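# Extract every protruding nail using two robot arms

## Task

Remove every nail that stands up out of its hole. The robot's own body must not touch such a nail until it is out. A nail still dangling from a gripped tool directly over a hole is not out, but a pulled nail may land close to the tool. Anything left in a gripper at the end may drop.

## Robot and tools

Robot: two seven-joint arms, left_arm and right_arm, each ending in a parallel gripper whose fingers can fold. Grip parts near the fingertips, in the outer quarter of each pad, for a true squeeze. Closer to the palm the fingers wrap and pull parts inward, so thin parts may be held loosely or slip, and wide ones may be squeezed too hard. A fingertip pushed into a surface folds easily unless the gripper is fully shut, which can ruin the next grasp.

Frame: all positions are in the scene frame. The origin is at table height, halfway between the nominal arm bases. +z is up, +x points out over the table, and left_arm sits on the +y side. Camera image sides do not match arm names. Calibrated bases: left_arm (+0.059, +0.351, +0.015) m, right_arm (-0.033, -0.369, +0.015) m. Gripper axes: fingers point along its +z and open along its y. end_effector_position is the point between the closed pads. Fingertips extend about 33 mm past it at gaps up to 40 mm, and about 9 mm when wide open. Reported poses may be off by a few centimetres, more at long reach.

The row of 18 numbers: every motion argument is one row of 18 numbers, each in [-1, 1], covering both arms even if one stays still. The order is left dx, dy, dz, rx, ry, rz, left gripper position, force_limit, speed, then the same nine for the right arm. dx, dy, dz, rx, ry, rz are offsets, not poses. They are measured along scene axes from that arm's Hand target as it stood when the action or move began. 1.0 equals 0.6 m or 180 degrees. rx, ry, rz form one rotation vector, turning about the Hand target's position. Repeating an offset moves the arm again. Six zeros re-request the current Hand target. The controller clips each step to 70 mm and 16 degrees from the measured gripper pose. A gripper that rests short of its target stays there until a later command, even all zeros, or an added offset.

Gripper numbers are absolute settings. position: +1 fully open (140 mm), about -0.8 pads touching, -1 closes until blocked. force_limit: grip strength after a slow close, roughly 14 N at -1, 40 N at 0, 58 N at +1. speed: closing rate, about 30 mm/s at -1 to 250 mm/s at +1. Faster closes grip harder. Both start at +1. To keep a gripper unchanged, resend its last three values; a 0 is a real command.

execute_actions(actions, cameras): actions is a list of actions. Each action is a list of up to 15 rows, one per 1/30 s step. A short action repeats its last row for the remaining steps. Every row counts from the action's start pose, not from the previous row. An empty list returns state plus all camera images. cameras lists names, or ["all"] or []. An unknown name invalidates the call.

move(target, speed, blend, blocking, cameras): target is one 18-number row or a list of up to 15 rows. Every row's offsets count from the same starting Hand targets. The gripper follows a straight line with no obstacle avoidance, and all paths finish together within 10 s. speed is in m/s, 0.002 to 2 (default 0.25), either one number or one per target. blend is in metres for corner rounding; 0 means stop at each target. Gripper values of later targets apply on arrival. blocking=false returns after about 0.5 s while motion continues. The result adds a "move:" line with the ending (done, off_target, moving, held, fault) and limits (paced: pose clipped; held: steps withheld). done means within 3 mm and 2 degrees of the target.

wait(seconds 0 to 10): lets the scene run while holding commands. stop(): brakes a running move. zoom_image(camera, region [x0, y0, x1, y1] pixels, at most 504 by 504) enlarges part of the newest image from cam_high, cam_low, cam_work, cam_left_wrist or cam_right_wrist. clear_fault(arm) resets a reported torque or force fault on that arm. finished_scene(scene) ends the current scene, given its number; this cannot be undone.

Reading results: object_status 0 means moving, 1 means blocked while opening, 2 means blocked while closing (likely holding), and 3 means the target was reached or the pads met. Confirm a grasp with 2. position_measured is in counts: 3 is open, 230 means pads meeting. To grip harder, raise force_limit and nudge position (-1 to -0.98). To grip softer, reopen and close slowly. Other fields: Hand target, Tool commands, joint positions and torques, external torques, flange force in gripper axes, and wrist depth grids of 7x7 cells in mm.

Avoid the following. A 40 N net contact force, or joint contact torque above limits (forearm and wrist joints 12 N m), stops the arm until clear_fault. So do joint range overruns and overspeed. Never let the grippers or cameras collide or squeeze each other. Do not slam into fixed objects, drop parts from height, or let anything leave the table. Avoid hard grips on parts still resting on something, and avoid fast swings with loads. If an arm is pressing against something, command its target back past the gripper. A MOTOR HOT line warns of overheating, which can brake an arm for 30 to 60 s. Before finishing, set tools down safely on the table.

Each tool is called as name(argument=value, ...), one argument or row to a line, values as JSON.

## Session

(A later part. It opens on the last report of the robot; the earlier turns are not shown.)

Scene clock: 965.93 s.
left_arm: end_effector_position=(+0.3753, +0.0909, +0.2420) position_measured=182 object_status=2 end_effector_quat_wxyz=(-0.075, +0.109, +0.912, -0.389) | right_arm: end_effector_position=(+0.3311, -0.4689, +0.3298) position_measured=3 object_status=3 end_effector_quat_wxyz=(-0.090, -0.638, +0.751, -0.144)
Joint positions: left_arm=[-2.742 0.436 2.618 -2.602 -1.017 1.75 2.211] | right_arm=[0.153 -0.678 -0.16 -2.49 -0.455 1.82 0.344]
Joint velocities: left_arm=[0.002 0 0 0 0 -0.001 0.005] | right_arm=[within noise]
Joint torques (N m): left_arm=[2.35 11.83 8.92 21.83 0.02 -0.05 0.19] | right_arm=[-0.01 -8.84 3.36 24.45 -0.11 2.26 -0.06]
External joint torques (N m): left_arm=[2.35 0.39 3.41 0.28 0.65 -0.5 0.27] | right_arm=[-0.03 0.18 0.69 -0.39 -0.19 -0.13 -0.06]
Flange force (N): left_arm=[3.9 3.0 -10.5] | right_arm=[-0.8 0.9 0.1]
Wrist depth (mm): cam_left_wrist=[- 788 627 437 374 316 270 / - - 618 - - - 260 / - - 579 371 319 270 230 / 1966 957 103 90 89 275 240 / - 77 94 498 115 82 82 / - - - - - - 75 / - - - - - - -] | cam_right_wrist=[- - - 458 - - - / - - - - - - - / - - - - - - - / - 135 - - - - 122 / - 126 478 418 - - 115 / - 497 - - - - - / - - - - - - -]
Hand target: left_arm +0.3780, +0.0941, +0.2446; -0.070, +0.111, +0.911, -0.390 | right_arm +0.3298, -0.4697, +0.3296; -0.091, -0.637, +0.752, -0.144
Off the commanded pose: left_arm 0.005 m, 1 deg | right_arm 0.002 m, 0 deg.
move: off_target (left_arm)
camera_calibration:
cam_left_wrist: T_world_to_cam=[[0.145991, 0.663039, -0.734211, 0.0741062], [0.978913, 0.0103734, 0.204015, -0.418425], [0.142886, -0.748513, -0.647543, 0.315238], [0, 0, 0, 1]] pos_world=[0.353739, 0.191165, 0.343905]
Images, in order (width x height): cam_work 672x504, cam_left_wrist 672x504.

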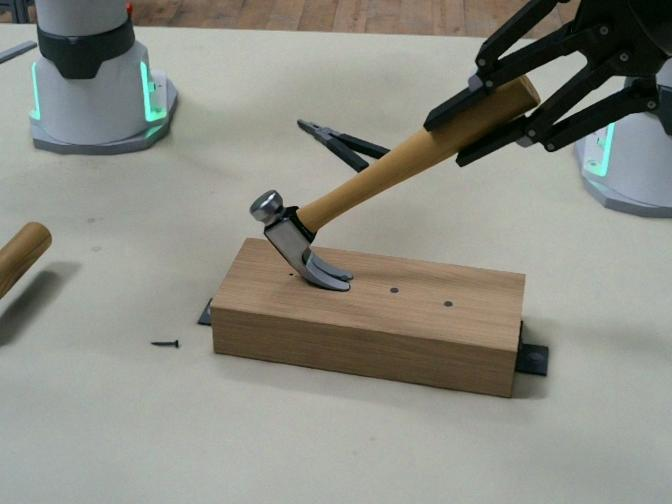

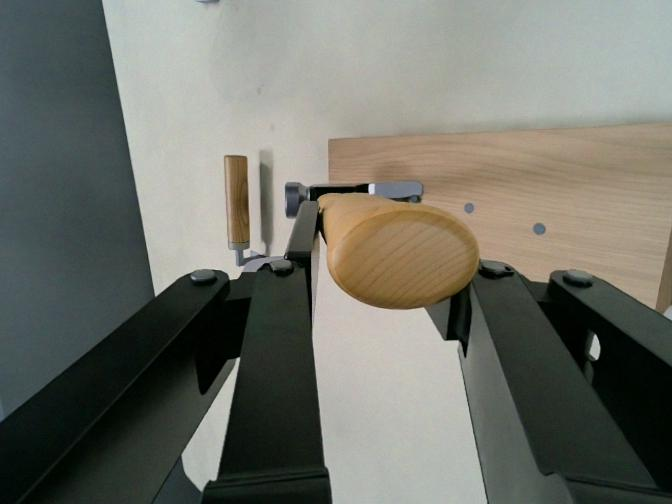

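move(
  target=[
    [-0.0045, -0.011, 0.005, 0,0,0, -0.98,1,-1, 0,0,0,0,0,0,1,1,1],
    [-0.0062, -0.011, 0.0, 0,0,0, -0.98,1,-1, 0,0,0,0,0,0,1,1,1],
  ],
  speed=0.03,
  cameras=["cam_work","cam_left_wrist"],
)

zoom_image(
  camera="cam_left_wrist",
  region=[380, 140, 500, 230],
)

zoom_image(
  camera="cam_work",
  region=[290, 230, 390, 305],
)

Scene clock: 989.10 s.
left_arm: end_effector_position=(+0.3749, +0.0894, +0.2430) position_measured=182 object_status=2 end_effector_quat_wxyz=(-0.070, +0.111, +0.912, -0.388) | right_arm: end_effector_position=(+0.3311, -0.4689, +0.3298) position_measured=3 object_status=3 end_effector_quat_wxyz=(-0.090, -0.638, +0.751, -0.144)
Joint positions: left_arm=[-2.749 0.448 2.619 -2.606 -1.021 1.755 2.211] | right_arm=[0.153 -0.678 -0.16 -2.49 -0.455 1.82 0.344]
Joint torques (N m): left_arm=[-1.04 10.42 6.03 19.35 -1.96 -0.41 0] | right_arm=[-0.08 -8.83 3.35 24.47 -0.11 2.26 -0.09]
External joint torques (N m): left_arm=[-1.06 -0.74 0.38 -2.23 -1.34 -0.89 0.08] | right_arm=[-0.08 0.2 0.71 -0.4 -0.19 -0.13 -0.09]
Flange force (N): left_arm=[6.5 -0.4 3.9] | right_arm=[-0.8 0.9 0.1]
Wrist depth (mm): cam_left_wrist=[1774 - 663 422 373 - - / - - - 433 358 295 239 / - 932 608 372 319 273 233 / - 1020 99 89 89 275 240 / - 76 94 87 108 82 82 / - - - 574 - - 75 / - - - - - - -] | cam_right_wrist=[- - - - - - - / - - - - 456 - 437 / - - - - - - 430 / - 135 - - - - 124 / - 125 483 431 448 - 115 / - - - - 461 - - / - 480 - - - - -]
Hand target: left_arm +0.3743, +0.0875, +0.2446; -0.070, +0.111, +0.911, -0.390 | right_arm +0.3298, -0.4697, +0.3296; -0.091, -0.637, +0.752, -0.144
Off the commanded pose: left_arm 0.003 m, 0 deg | right_arm 0.002 m, 0 deg.
move: done
camera_calibration:
cam_left_wrist: T_world_to_cam=[[0.153601, 0.665024, -0.730856, 0.0720112], [0.976869, 0.00916293, 0.213642, -0.419708], [0.148774, -0.746766, -0.648234, 0.312559], [0, 0, 0, 1]] pos_world=[0.352438, 0.189365, 0.344908]
Images, in order (width x height): cam_work 672x504, cam_left_wrist 672x504.

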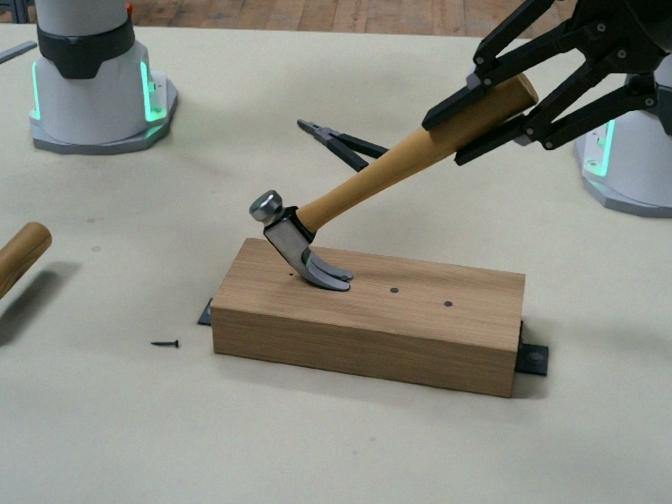

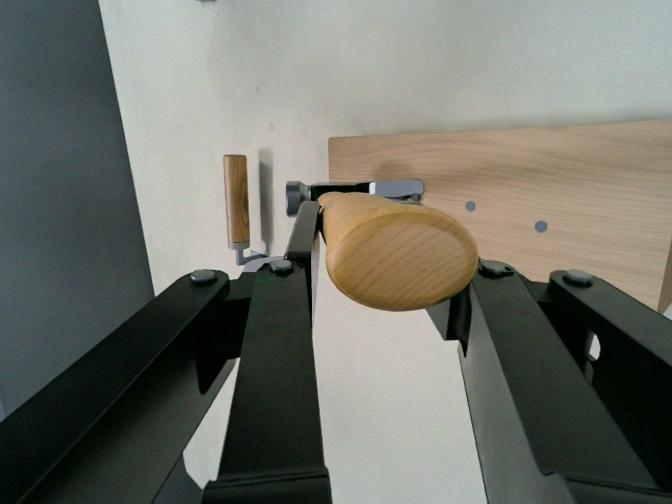

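Scaled by 4.200 from the camera's 672x504 image, which has a finer 960x720 frame.

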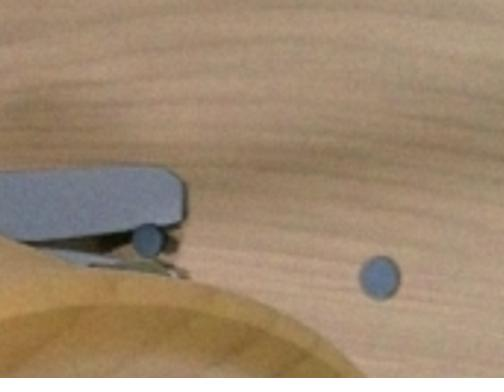

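Scaled by 5.040 from the camera's 672x504 image, which has a finer 960x720 frame.

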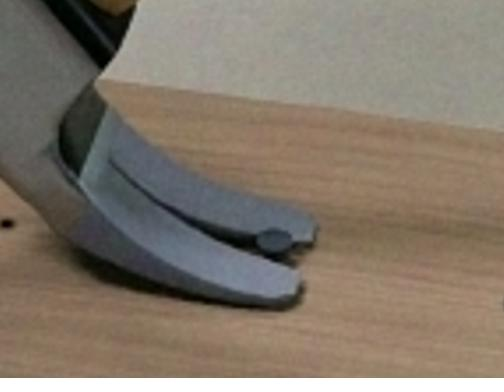

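move(
  target=[
    [0.001, 0.010, 0.0, 0,0,0, -0.98,1,-1, 0,0,0,0,0,0,1,1,1],
    [0.000, -0.010, 0.0125, 0.0222,-0.0019,0, -0.98,1,-1, 0,0,0,0,0,0,1,1,1],
  ],
  speed=0.03,
  blend=0.004,
  cameras=["cam_work","cam_left_wrist"],
)

zoom_image(
  camera="cam_left_wrist",
  region=[380, 140, 500, 230],
)

zoom_image(
  camera="cam_work",
  region=[290, 230, 390, 305],
)

Scene clock: 1010.63 s.
left_arm: end_effector_position=(+0.3718, +0.0795, +0.2490) position_measured=182 object_status=2 end_effector_quat_wxyz=(-0.074, +0.111, +0.923, -0.360) | right_arm: end_effector_position=(+0.3311, -0.4689, +0.3298) position_measured=3 object_status=3 end_effector_quat_wxyz=(-0.090, -0.638, +0.751, -0.144)
Joint positions: left_arm=[-2.752 0.491 2.574 -2.586 -1.008 1.754 2.138] | right_arm=[0.153 -0.678 -0.16 -2.49 -0.455 1.82 0.344]
Joint velocities: left_arm=[-0.001 0 0 0.001 0 0 -0.006] | right_arm=[within noise]
Joint torques (N m): left_arm=[1.53 11.16 8.38 22.69 0.31 -0.14 -0.08] | right_arm=[-0.03 -8.83 3.35 24.45 -0.12 2.27 -0.05]
External joint torques (N m): left_arm=[1.48 1.45 1.71 0.82 0.87 -0.86 -0.02] | right_arm=[0 0.27 0.75 -0.4 -0.2 -0.12 -0.05]
Flange force (N): left_arm=[5.1 -0.8 -9.5] | right_arm=[-1.0 0.6 0.1]
Wrist depth (mm): cam_left_wrist=[- - 526 444 364 314 - / - - - - 381 305 247 / 1705 - 588 363 320 277 241 / - - 104 89 89 282 247 / - 77 94 89 107 82 82 / - - - 547 - - 75 / - - - - - - -] | cam_right_wrist=[- - - - - 451 - / - 501 - - - - - / - - - - - - - / - 134 - - - - 123 / - 125 480 421 - 450 115 / - - - - - 417 - / - - - - - - -]
Hand target: left_arm +0.3743, +0.0815, +0.2521; -0.072, +0.109, +0.924, -0.358 | right_arm +0.3298, -0.4697, +0.3296; -0.091, -0.637, +0.752, -0.144
Off the commanded pose: left_arm 0.004 m, 0 deg | right_arm 0.002 m, 0 deg.
move: off_target (left_arm); blend cut to 0.003 m at target 1
camera_calibration:
cam_left_wrist: T_world_to_cam=[[0.157044, 0.706937, -0.689621, 0.0686468], [0.976659, -0.00755627, 0.214664, -0.416756], [0.146543, -0.707236, -0.691623, 0.318039], [0, 0, 0, 1]] pos_world=[0.349642, 0.17325, 0.356766]
Images, in order (width x height): cam_work 672x504, cam_left_wrist 672x504.

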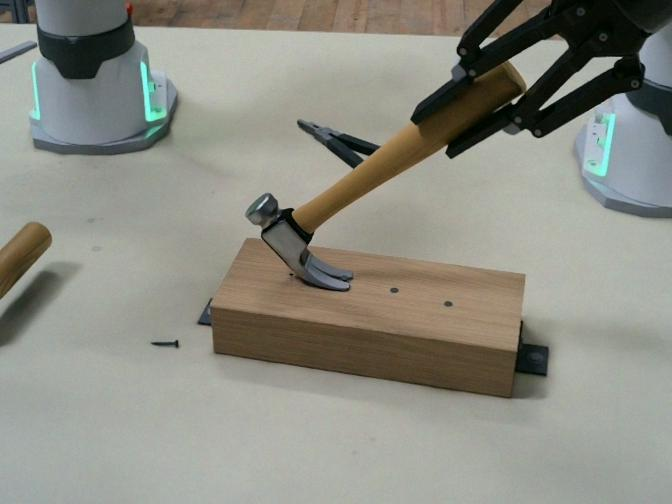

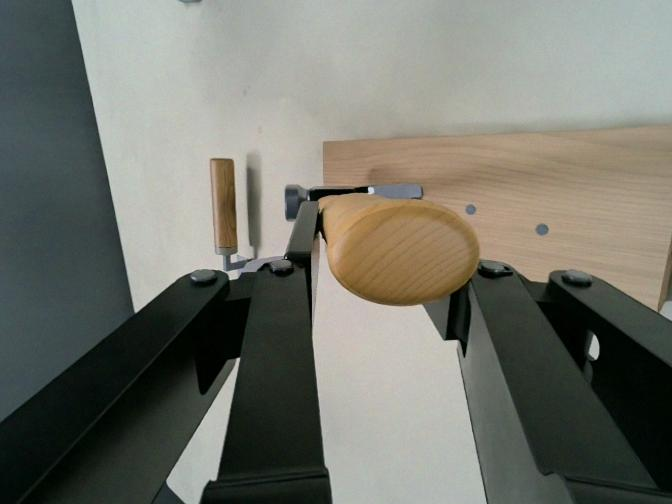

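Scaled by 4.200 from the camera's 672x504 image, which has a finer 960x720 frame.

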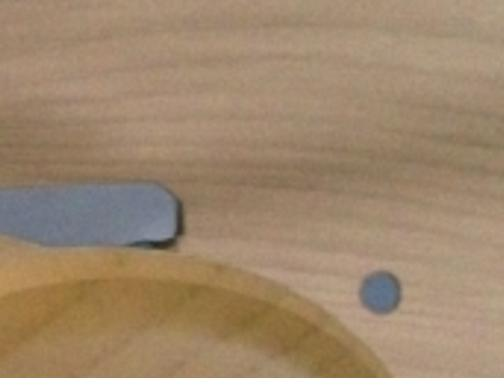

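Scaled by 5.040 from the camera's 672x504 image, which has a finer 960x720 frame.

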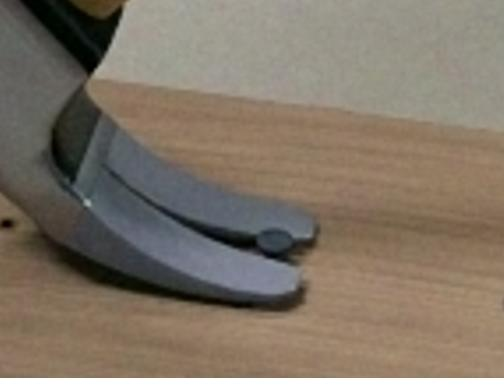

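move(
  target=[
    [0.000, -0.028, 0.020, 0.0332,-0.0029,0, -0.98,1,-1, 0,0,0,0,0,0,1,1,1],
  ],
  speed=0.03,
  cameras=["cam_work","cam_left_wrist"],
)

zoom_image(
  camera="cam_left_wrist",
  region=[380, 140, 500, 230],
)

zoom_image(
  camera="cam_work",
  region=[290, 230, 390, 305],
)

Scene clock: 1025.53 s.
left_arm: end_effector_position=(+0.3717, +0.0613, +0.2582) position_measured=182 object_status=2 end_effector_quat_wxyz=(-0.077, +0.104, +0.941, -0.314) | right_arm: end_effector_position=(+0.3311, -0.4689, +0.3298) position_measured=3 object_status=3 end_effector_quat_wxyz=(-0.090, -0.638, +0.751, -0.144)
Joint positions: left_arm=[-2.752 0.538 2.494 -2.535 -0.983 1.762 2.008] | right_arm=[0.153 -0.678 -0.16 -2.49 -0.455 1.82 0.344]
Joint velocities: left_arm=[0 0 0 0.001 -0.002 0 -0.004] | right_arm=[within noise]
Joint torques (N m): left_arm=[1.56 12.43 11.8 25.61 2.52 -0.49 -0.06] | right_arm=[-0.06 -8.81 3.35 24.44 -0.12 2.26 -0.06]
External joint torques (N m): left_arm=[1.49 4.67 3.51 3.54 2.95 -1.58 0] | right_arm=[-0.06 0.14 0.72 -0.35 -0.19 -0.12 -0.06]
Flange force (N): left_arm=[12.3 -3.7 -22.8] | right_arm=[-0.8 0.9 0.0]
Wrist depth (mm): cam_left_wrist=[- - 516 - - 322 296 / - - 531 468 390 278 285 / - 715 565 371 323 286 253 / - 745 104 89 89 292 258 / 1897 77 94 112 115 88 81 / - - - 506 - - 75 / - - - - - - -] | cam_right_wrist=[- 465 - 467 - - - / - - - - 446 - - / - - - 478 - - - / - 134 - - - - 121 / - 126 484 412 - - 115 / - - - - - - 110 / - - - 471 - - -]
Hand target: left_arm +0.3743, +0.0647, +0.2641; -0.073, +0.107, +0.942, -0.309 | right_arm +0.3298, -0.4697, +0.3296; -0.091, -0.637, +0.752, -0.144
Off the commanded pose: left_arm 0.007 m, 1 deg | right_arm 0.002 m, 0 deg.
move: off_target (left_arm)
camera_calibration:
cam_left_wrist: T_world_to_cam=[[0.153583, 0.772986, -0.615553, 0.0659848], [0.976256, -0.0223918, 0.215461, -0.417863], [0.152765, -0.634028, -0.758071, 0.321881], [0, 0, 0, 1]] pos_world=[0.348635, 0.14372, 0.374659]
Images, in order (width x height): cam_work 672x504, cam_left_wrist 672x504.

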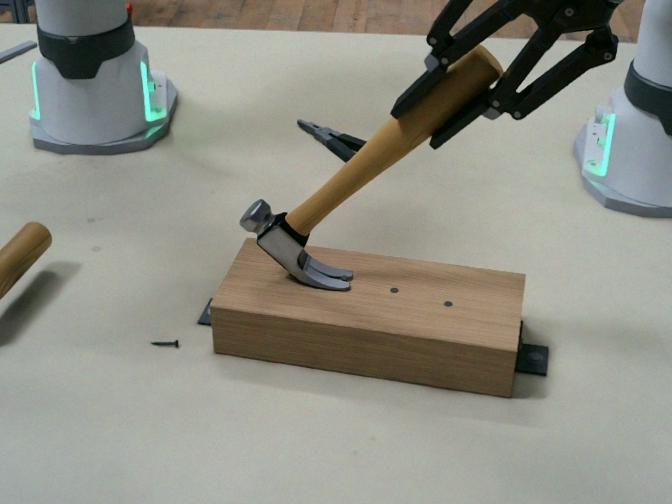

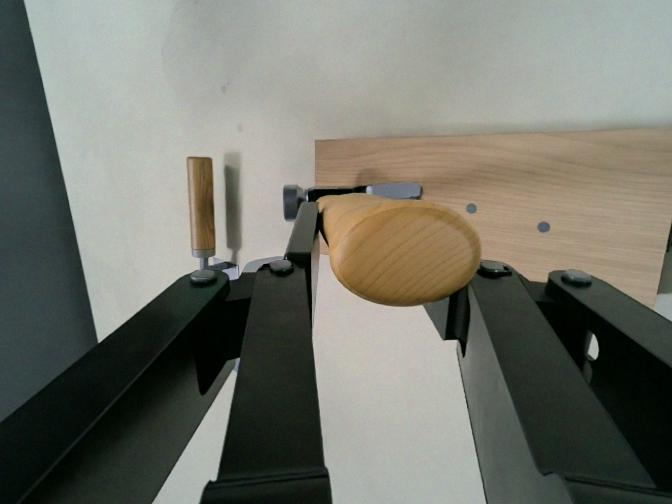

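Scaled by 4.200 from the camera's 672x504 image, which has a finer 960x720 frame.

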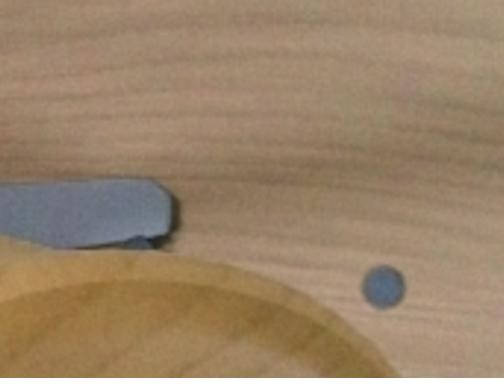

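Scaled by 5.040 from the camera's 672x504 image, which has a finer 960x720 frame.

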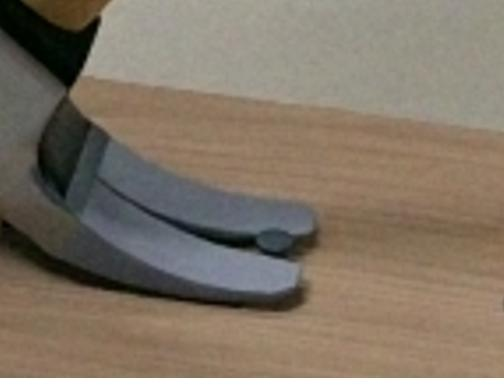

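move(
  target=[
    [-0.0015, -0.0482, 0.0093, 0.0332,-0.0029,0, -0.98,1,-1, 0,0,0,0,0,0,1,1,1],
  ],
  speed=0.03,
  cameras=["cam_work"],
)

zoom_image(
  camera="cam_work",
  region=[290, 230, 390, 305],
)

Scene clock: 1042.23 s.
left_arm: end_effector_position=(+0.3727, +0.0370, +0.2688) position_measured=182 object_status=2 end_effector_quat_wxyz=(-0.075, +0.108, +0.957, -0.259) | right_arm: end_effector_position=(+0.3311, -0.4689, +0.3298) position_measured=3 object_status=3 end_effector_quat_wxyz=(-0.090, -0.638, +0.751, -0.144)
Joint positions: left_arm=[-2.737 0.57 2.39 -2.453 -0.94 1.767 1.878] | right_arm=[0.153 -0.678 -0.16 -2.49 -0.455 1.82 0.344]
Joint velocities: left_arm=[0.002 0 0 0.001 0 0.001 -0.005] | right_arm=[within noise]
Joint torques (N m): left_arm=[-0.16 4.8 9.04 20.9 -1.16 1.43 -0.25] | right_arm=[-0.04 -8.82 3.38 24.48 -0.11 2.25 -0.05]
External joint torques (N m): left_arm=[-0.18 -0.79 -1.19 -1.26 -0.9 -0.05 -0.2] | right_arm=[-0.06 0.08 0.72 -0.26 -0.19 -0.12 -0.05]
Flange force (N): left_arm=[-0.7 0.0 5.4] | right_arm=[-0.8 0.9 -0.2]
Wrist depth (mm): cam_left_wrist=[- 561 486 - - 325 301 / 737 574 - 386 363 339 262 / - 548 - 349 333 298 267 / 921 565 100 90 89 302 278 / - 76 94 90 107 88 81 / - - - - - - 75 / - - - 521 - - -] | cam_right_wrist=[- - - - - - - / 502 - - - - - - / - - - - - - - / - 134 477 - - 143 124 / - 126 486 421 - - 115 / - - - - - - - / - - - - - - -]
Hand target: left_arm +0.3734, +0.0357, +0.2697; -0.074, +0.105, +0.957, -0.259 | right_arm +0.3298, -0.4697, +0.3296; -0.091, -0.637, +0.752, -0.144
Off the commanded pose: left_arm 0.002 m, 0 deg | right_arm 0.002 m, 0 deg.
move: done
Images, in order (width x height): cam_work 672x504.

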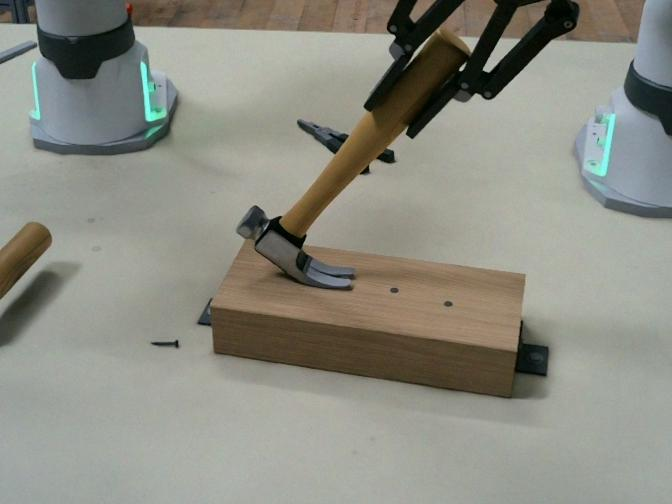

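Scaled by 5.040 from the camera's 672x504 image, which has a finer 960x720 frame.

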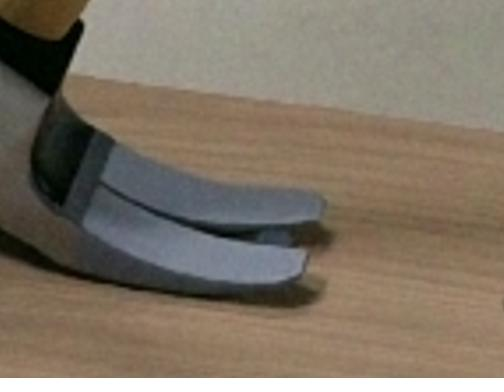

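move(
  target=[
    [-0.003, -0.03, 0.002, 0,0,0, -0.98,1,-1, 0,0,0,0,0,0,1,1,1],
    [-0.003, 0.015, 0.004, -0.0443,0.0038,0, -0.98,1,-1, 0,0,0,0,0,0,1,1,1],
    [-0.003, 0.0605, -0.025, -0.0886,0.0077,0, -0.98,1,-1, 0,0,0,0,0,0,1,1,1],
  ],
  speed=0.05,
  blend=0.004,
  cameras=["cam_work","cam_left_wrist"],
)

zoom_image(
  camera="cam_left_wrist",
  region=[380, 140, 500, 230],
)

zoom_image(
  camera="cam_work",
  region=[290, 230, 390, 305],
)

Scene clock: 1093.63 s.
left_arm: end_effector_position=(+0.3709, +0.0739, +0.2521) position_measured=182 object_status=2 end_effector_quat_wxyz=(-0.073, +0.107, +0.914, -0.386) | right_arm: end_effector_position=(+0.3311, -0.4689, +0.3298) position_measured=3 object_status=3 end_effector_quat_wxyz=(-0.090, -0.638, +0.751, -0.144)
Joint positions: left_arm=[-2.804 0.467 2.632 -2.602 -1.034 1.762 2.157] | right_arm=[0.153 -0.678 -0.16 -2.49 -0.455 1.82 0.344]
Joint velocities: left_arm=[0 0.001 0 0.001 0.001 0 0.007] | right_arm=[within noise]
Joint torques (N m): left_arm=[-0.64 9.7 6.85 21.25 -2.33 -0.32 0.29] | right_arm=[-0.07 -8.83 3.28 24.48 -0.13 2.27 -0.07]
External joint torques (N m): left_arm=[-0.59 -1.23 1.13 -0.62 -1.68 -0.86 0.36] | right_arm=[-0.07 0.09 0.68 -0.27 -0.21 -0.11 -0.07]
Flange force (N): left_arm=[1.0 0.8 1.3] | right_arm=[-0.7 0.9 -0.1]
Wrist depth (mm): cam_left_wrist=[- - - - - - 270 / - - 655 - - - - / - - 601 349 332 281 243 / - - 590 90 89 287 246 / - 77 94 516 107 88 81 / - - - - - - 75 / - - - - - - -] | cam_right_wrist=[- - - - - - - / - - - - - - - / - - - - - - - / 515 134 - - - - 121 / - 126 478 417 - 448 115 / - - 485 - - - - / - - - - 446 - -]
Hand target: left_arm +0.3716, +0.0720, +0.2547; -0.070, +0.111, +0.911, -0.390 | right_arm +0.3298, -0.4697, +0.3296; -0.091, -0.637, +0.752, -0.144
Off the commanded pose: left_arm 0.003 m, 1 deg | right_arm 0.002 m, 0 deg.
move: done
camera_calibration:
cam_left_wrist: T_world_to_cam=[[0.144714, 0.66996, -0.728156, 0.0918943], [0.978312, 0.0133407, 0.206705, -0.416725], [0.148198, -0.742277, -0.6535, 0.308739], [0, 0, 0, 1]] pos_world=[0.348634, 0.173164, 0.354813]
Images, in order (width x height): cam_work 672x504, cam_left_wrist 672x504.

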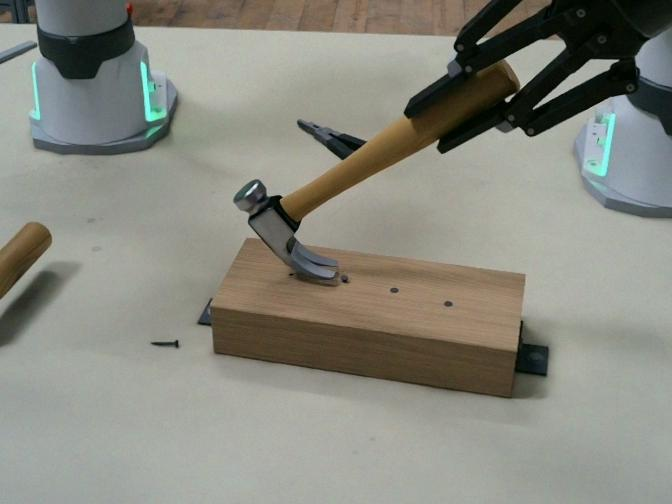

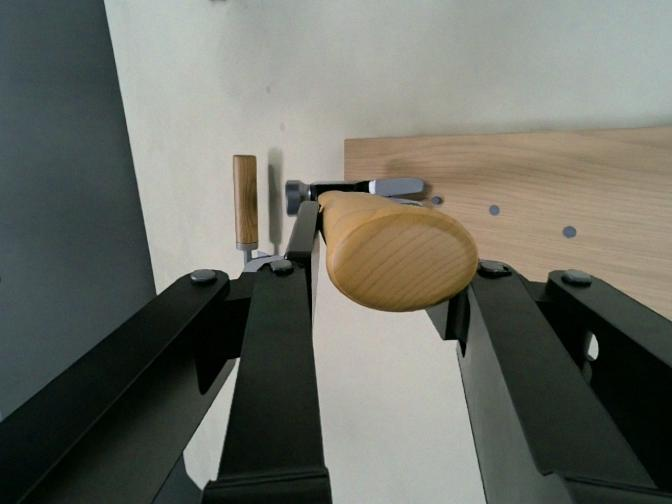

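Scaled by 4.200 from the camera's 672x504 image, which has a finer 960x720 frame.

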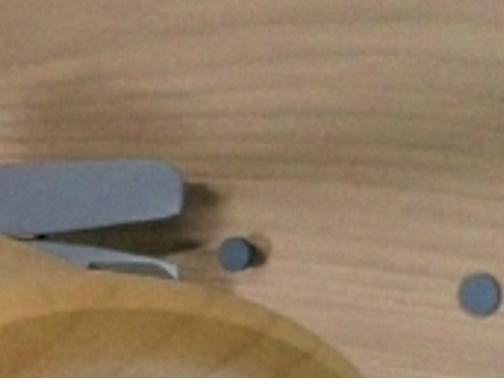

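Scaled by 5.040 from the camera's 672x504 image, which has a finer 960x720 frame.

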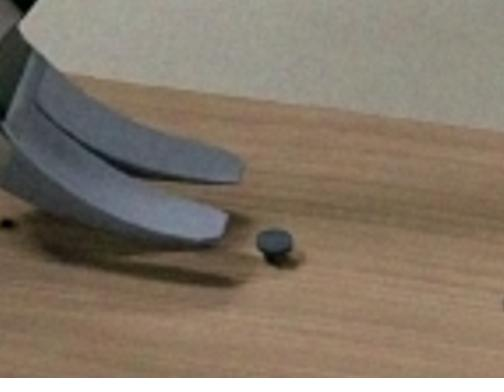

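move(
  target=[
    [0.0115, 0.0, 0.0, 0,0,0, -0.98,1,-1, 0,0,0,0,0,0,1,1,1],
    [0.0115, 0.0, -0.010, 0,0,0, -0.98,1,-1, 0,0,0,0,0,0,1,1,1],
  ],
  speed=0.04,
  blend=0.002,
  cameras=["cam_work","cam_left_wrist"],
)

zoom_image(
  camera="cam_left_wrist",
  region=[380, 140, 500, 230],
)

zoom_image(
  camera="cam_work",
  region=[290, 230, 390, 305],
)

Scene clock: 1106.80 s.
left_arm: end_effector_position=(+0.3778, +0.0735, +0.2470) position_measured=182 object_status=2 end_effector_quat_wxyz=(-0.073, +0.106, +0.913, -0.388) | right_arm: end_effector_position=(+0.3311, -0.4689, +0.3298) position_measured=3 object_status=3 end_effector_quat_wxyz=(-0.090, -0.638, +0.751, -0.144)
Joint positions: left_arm=[-2.803 0.431 2.63 -2.59 -1.033 1.784 2.166] | right_arm=[0.153 -0.678 -0.16 -2.49 -0.455 1.82 0.344]
Joint velocities: left_arm=[-0.002 -0.001 0.001 0.001 0.001 0.003 0.004] | right_arm=[within noise]
Joint torques (N m): left_arm=[-0.43 10.66 6.16 21.22 -1.95 -0.35 0.42] | right_arm=[-0.02 -8.81 3.29 24.5 -0.11 2.25 -0.03]
External joint torques (N m): left_arm=[-0.39 -1.21 0.84 -0.46 -1.33 -0.86 0.5] | right_arm=[-0.02 0.1 0.64 -0.29 -0.18 -0.13 -0.03]
Flange force (N): left_arm=[0.2 1.3 0.8] | right_arm=[-0.7 0.9 -0.1]
Wrist depth (mm): cam_left_wrist=[- - 522 - - - 271 / - - - - 388 273 234 / - - 583 355 329 277 236 / - - 104 90 89 281 242 / - 77 94 90 107 88 81 / - - - - - - 75 / - - - - - - -] | cam_right_wrist=[- - - - - - - / - - 478 466 461 - - / - - - - - - - / - 134 - - - - 124 / - 126 479 419 - - 115 / - - - - - - - / - - - - - - -]
Hand target: left_arm +0.3785, +0.0720, +0.2487; -0.070, +0.111, +0.911, -0.390 | right_arm +0.3298, -0.4697, +0.3296; -0.091, -0.637, +0.752, -0.144
Off the commanded pose: left_arm 0.002 m, 1 deg | right_arm 0.002 m, 0 deg.
move: done
camera_calibration:
cam_left_wrist: T_world_to_cam=[[0.143012, 0.667099, -0.731113, 0.0890211], [0.978544, 0.0153973, 0.20546, -0.422341], [0.14832, -0.74481, -0.650584, 0.303497], [0, 0, 0, 1]] pos_world=[0.355533, 0.173165, 0.349309]
Images, in order (width x height): cam_work 672x504, cam_left_wrist 672x504.

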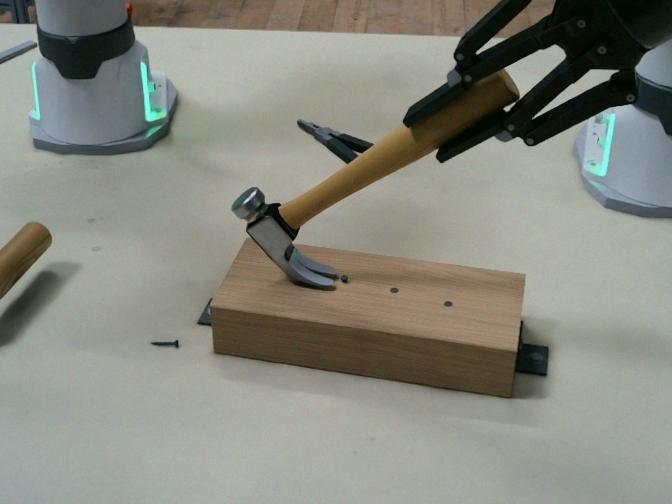

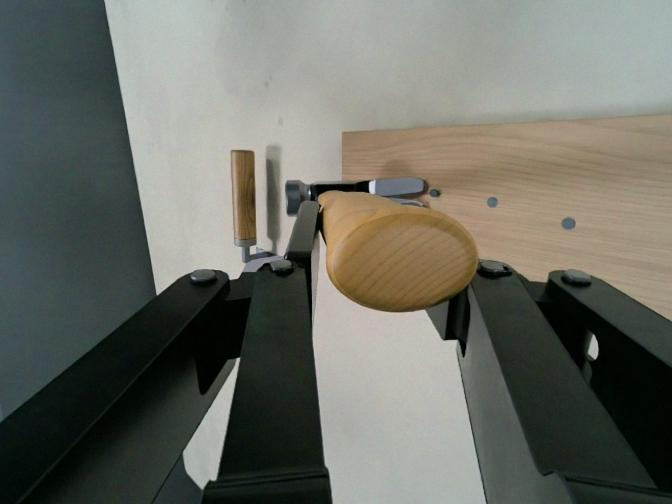

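Scaled by 4.200 from the camera's 672x504 image, which has a finer 960x720 frame.

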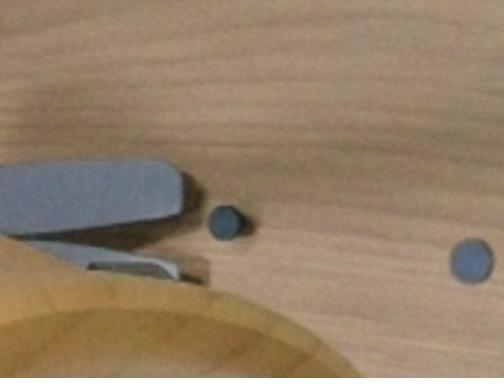

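Scaled by 5.040 from the camera's 672x504 image, which has a finer 960x720 frame.

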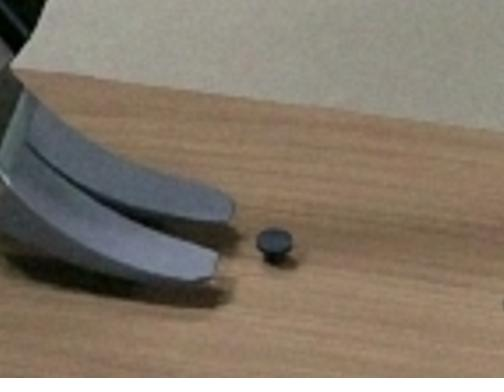

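move(
  target=[
    [0.0, 0.0, -0.006, 0,0,0, -0.98,1,-1, 0,0,0,0,0,0,1,1,1],
    [0.0037, 0.016, -0.0065, 0,0,0, -0.98,1,-1, 0,0,0,0,0,0,1,1,1],
  ],
  speed=0.03,
  blend=0.002,
  cameras=["cam_work","cam_left_wrist"],
)

zoom_image(
  camera="cam_left_wrist",
  region=[380, 140, 500, 230],
)

zoom_image(
  camera="cam_work",
  region=[290, 230, 390, 305],
)

Scene clock: 1114.07 s.
left_arm: end_effector_position=(+0.3800, +0.0818, +0.2426) position_measured=182 object_status=2 end_effector_quat_wxyz=(-0.072, +0.106, +0.913, -0.388) | right_arm: end_effector_position=(+0.3311, -0.4689, +0.3298) position_measured=3 object_status=3 end_effector_quat_wxyz=(-0.090, -0.638, +0.751, -0.144)
Joint positions: left_arm=[-2.799 0.416 2.645 -2.593 -1.019 1.788 2.183] | right_arm=[0.153 -0.678 -0.16 -2.49 -0.455 1.82 0.344]
Joint velocities: left_arm=[-0.001 0.001 0 0 0 0 0.005] | right_arm=[within noise]
Joint torques (N m): left_arm=[0.12 11.38 6.51 21.47 -0.9 -0.09 0.37] | right_arm=[-0.07 -8.82 3.34 24.49 -0.11 2.26 -0.09]
External joint torques (N m): left_arm=[0.11 -1.07 1.4 -0.28 -0.28 -0.6 0.44] | right_arm=[-0.06 0.08 0.72 -0.29 -0.19 -0.12 -0.09]
Flange force (N): left_arm=[-0.5 2.7 -2.1] | right_arm=[-0.7 1.0 -0.1]
Wrist depth (mm): cam_left_wrist=[- 774 615 - - 297 270 / - 970 - - - 269 263 / - - 590 378 322 272 234 / - - 598 90 89 276 238 / - 77 94 91 114 88 81 / - - - - - - 75 / - - - - - - -] | cam_right_wrist=[- - - - - - - / - - - - - - - / - - - - - - - / - 134 - - - - 124 / - 126 482 409 - - 115 / - - - - - - - / - - - - - - -]
Hand target: left_arm +0.3807, +0.0816, +0.2448; -0.070, +0.111, +0.911, -0.390 | right_arm +0.3298, -0.4697, +0.3296; -0.091, -0.637, +0.752, -0.144
Off the commanded pose: left_arm 0.002 m, 1 deg | right_arm 0.002 m, 0 deg.
move: done; blend cut to 0.0018 m at target 1
camera_calibration:
cam_left_wrist: T_world_to_cam=[[0.14252, 0.666381, -0.731863, 0.0804053], [0.978432, 0.0168542, 0.205882, -0.423871], [0.149531, -0.74542, -0.649607, 0.30587], [0, 0, 0, 1]] pos_world=[0.357532, 0.181565, 0.344808]
Images, in order (width x height): cam_work 672x504, cam_left_wrist 672x504.

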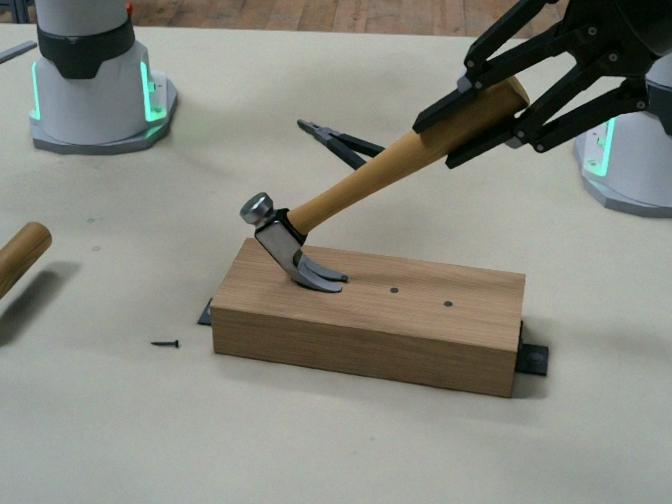

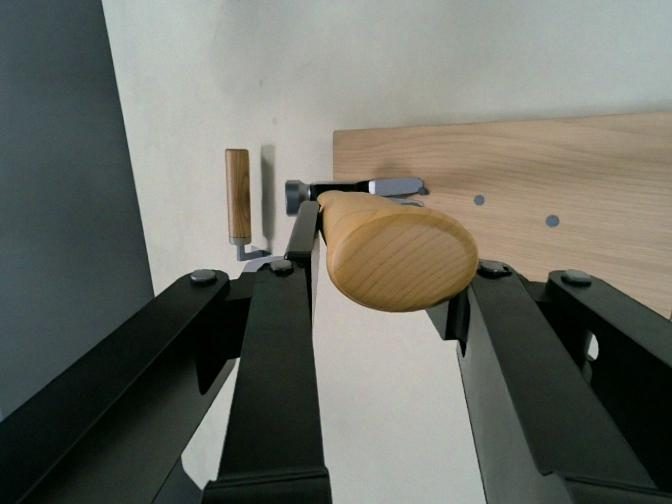

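Scaled by 4.200 from the camera's 672x504 image, which has a finer 960x720 frame.

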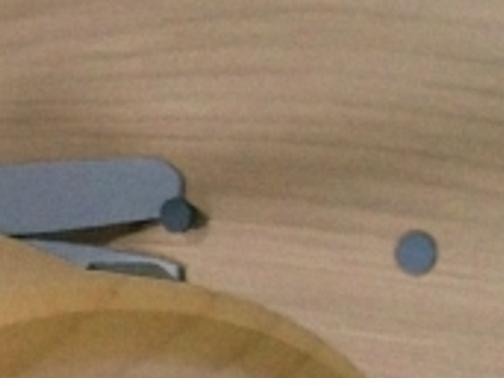

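Scaled by 5.040 from the camera's 672x504 image, which has a finer 960x720 frame.

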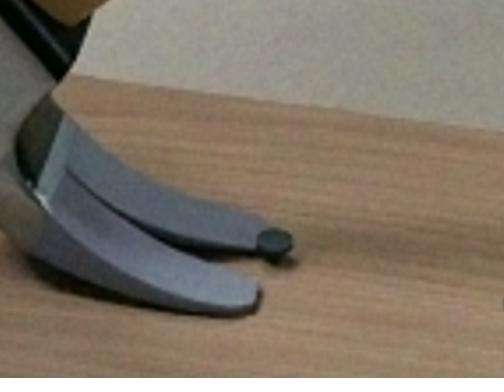

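move(
  target=[
    [-0.0025, 0.001, 0.001, 0,0,0, -0.98,1,-1, 0,0,0,0,0,0,1,1,1],
    [-0.0015, 0.0065, 0.001, 0,0,0, -0.98,1,-1, 0,0,0,0,0,0,1,1,1],
  ],
  speed=0.02,
  blend=0.001,
  cameras=["cam_work","cam_left_wrist"],
)

zoom_image(
  camera="cam_left_wrist",
  region=[380, 140, 500, 230],
)

zoom_image(
  camera="cam_work",
  region=[290, 230, 390, 305],
)

Scene clock: 1127.37 s.
left_arm: end_effector_position=(+0.3795, +0.0863, +0.2428) position_measured=182 object_status=2 end_effector_quat_wxyz=(-0.073, +0.106, +0.913, -0.388) | right_arm: end_effector_position=(+0.3311, -0.4689, +0.3298) position_measured=3 object_status=3 end_effector_quat_wxyz=(-0.090, -0.638, +0.751, -0.144)
Joint positions: left_arm=[-2.799 0.418 2.656 -2.595 -1.009 1.783 2.187] | right_arm=[0.153 -0.678 -0.16 -2.49 -0.455 1.82 0.344]
Joint torques (N m): left_arm=[-0.14 11.92 5.95 21.24 -1.57 -0.25 0.38] | right_arm=[-0.06 -8.81 3.32 24.52 -0.11 2.26 -0.05]
External joint torques (N m): left_arm=[-0.06 -0.6 1.05 -0.48 -0.95 -0.74 0.45] | right_arm=[-0.06 0.21 0.67 -0.31 -0.19 -0.12 -0.05]
Flange force (N): left_arm=[2.0 1.0 -0.5] | right_arm=[-0.8 0.6 0.0]
Wrist depth (mm): cam_left_wrist=[- - 647 448 393 311 264 / - 902 - - 354 284 237 / - - 618 344 318 272 234 / - - 99 90 89 276 238 / - 76 94 88 107 88 81 / - - - - - - 75 / - - - 565 - - -] | cam_right_wrist=[502 - - - - - - / - - - - - - - / - - - - - - - / - 135 - - - 142 128 / - 126 485 420 - - 115 / - - - - - - - / - 494 - - - - -]
Hand target: left_arm +0.3798, +0.0855, +0.2454; -0.070, +0.111, +0.911, -0.390 | right_arm +0.3298, -0.4697, +0.3296; -0.091, -0.637, +0.752, -0.144
Off the commanded pose: left_arm 0.003 m, 1 deg | right_arm 0.002 m, 0 deg.
move: done; blend cut to 0.0009 m at target 1
camera_calibration:
cam_left_wrist: T_world_to_cam=[[0.142959, 0.667213, -0.73102, 0.0771484], [0.978461, 0.0158564, 0.205821, -0.42342], [0.148918, -0.744698, -0.650575, 0.309824], [0, 0, 0, 1]] pos_world=[0.357133, 0.185965, 0.345109]
Images, in order (width x height): cam_work 672x504, cam_left_wrist 672x504.

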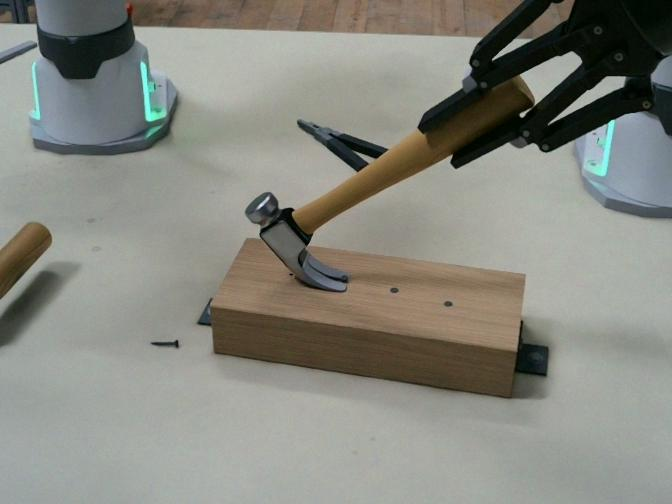

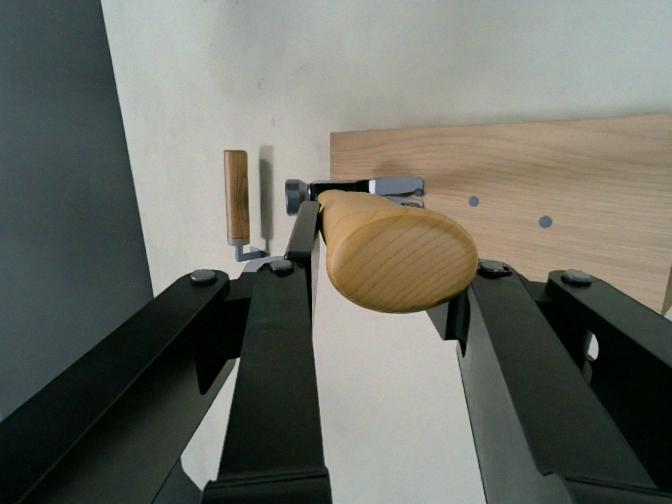

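Scaled by 4.200 from the camera's 672x504 image, which has a finer 960x720 frame.

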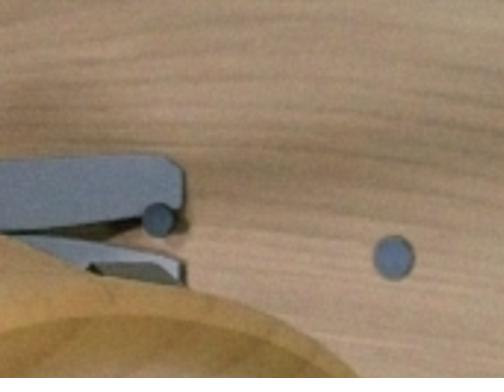

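Scaled by 5.040 from the camera's 672x504 image, which has a finer 960x720 frame.

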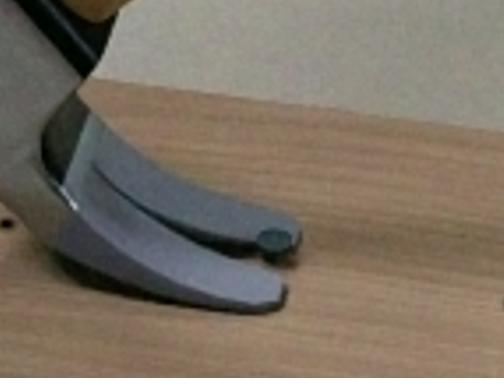

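move(
  target=[
    [0.0005, 0.005, 0.000, 0,0,0, -0.98,1,-1, 0,0,0,0,0,0,1,1,1],
  ],
  speed=0.02,
  cameras=["cam_work","cam_left_wrist"],
)

zoom_image(
  camera="cam_left_wrist",
  region=[380, 140, 500, 230],
)

zoom_image(
  camera="cam_work",
  region=[290, 230, 390, 305],
)

Scene clock: 1134.43 s.
left_arm: end_effector_position=(+0.3791, +0.0884, +0.2427) position_measured=182 object_status=2 end_effector_quat_wxyz=(-0.073, +0.107, +0.913, -0.388) | right_arm: end_effector_position=(+0.3311, -0.4689, +0.3298) position_measured=3 object_status=3 end_effector_quat_wxyz=(-0.090, -0.638, +0.751, -0.144)
Joint positions: left_arm=[-2.799 0.418 2.662 -2.596 -1.004 1.78 2.19] | right_arm=[0.153 -0.678 -0.16 -2.49 -0.455 1.82 0.344]
Joint velocities: left_arm=[0 0.001 0 0 0.001 -0.001 0.004] | right_arm=[within noise]
Joint torques (N m): left_arm=[0.23 12.22 6.9 21.78 -1.19 -0.28 0.3] | right_arm=[-0.02 -8.8 3.29 24.46 -0.13 2.27 -0.05]
External joint torques (N m): left_arm=[0.18 -0.2 1.93 0.17 -0.59 -0.78 0.37] | right_arm=[-0.02 0.13 0.66 -0.32 -0.21 -0.11 -0.05]
Flange force (N): left_arm=[2.2 0.7 -3.9] | right_arm=[-0.8 0.9 0.0]
Wrist depth (mm): cam_left_wrist=[- 718 631 466 - 295 270 / - - 695 469 404 287 242 / - - 565 379 321 274 233 / - - 100 90 89 276 238 / - 76 94 89 107 88 81 / - - - - - - 75 / - - - 543 - - -] | cam_right_wrist=[- - - - - - - / - - - - - - - / - - - - - - - / - 134 - - - - 124 / - 126 483 435 - - 115 / - - - - - - - / - - - - - 445 -]
Hand target: left_arm +0.3801, +0.0885, +0.2454; -0.070, +0.111, +0.911, -0.390 | right_arm +0.3298, -0.4697, +0.3296; -0.091, -0.637, +0.752, -0.144
Off the commanded pose: left_arm 0.003 m, 1 deg | right_arm 0.002 m, 0 deg.
move: done
camera_calibration:
cam_left_wrist: T_world_to_cam=[[0.144055, 0.666938, -0.731055, 0.0753895], [0.978485, 0.0142627, 0.205823, -0.42285], [0.147698, -0.744977, -0.650534, 0.31184], [0, 0, 0, 1]] pos_world=[0.356834, 0.188065, 0.345009]
Images, in order (width x height): cam_work 672x504, cam_left_wrist 672x504.

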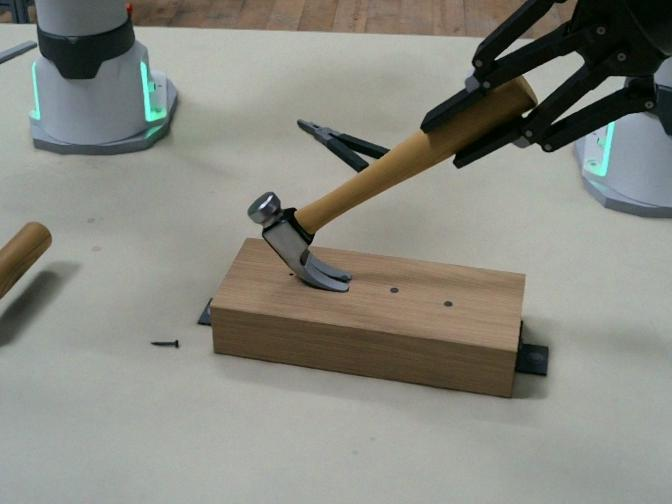

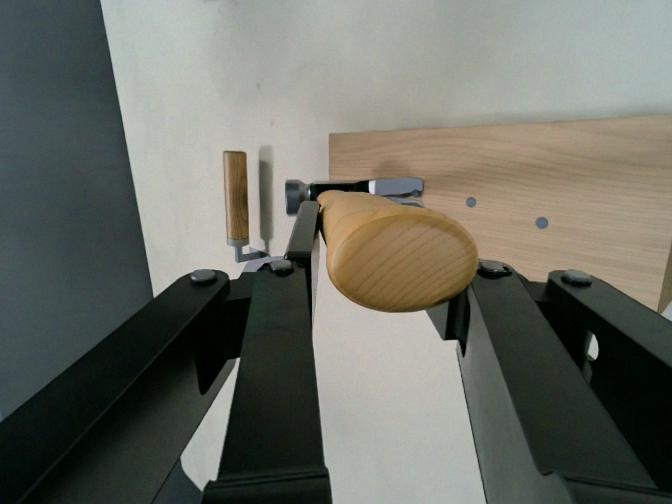

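Scaled by 4.200 from the camera's 672x504 image, which has a finer 960x720 frame.

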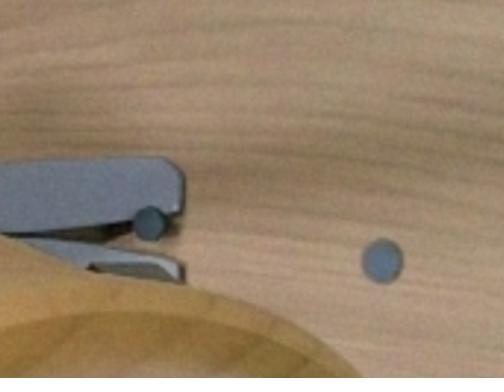

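Scaled by 5.040 from the camera's 672x504 image, which has a finer 960x720 frame.

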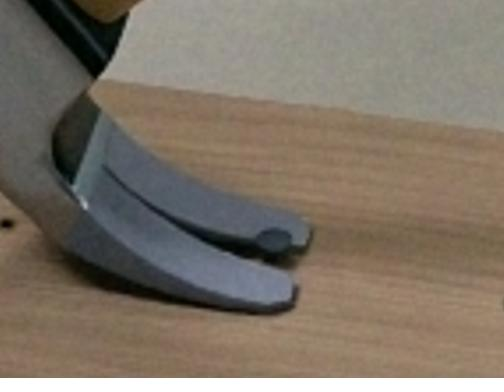

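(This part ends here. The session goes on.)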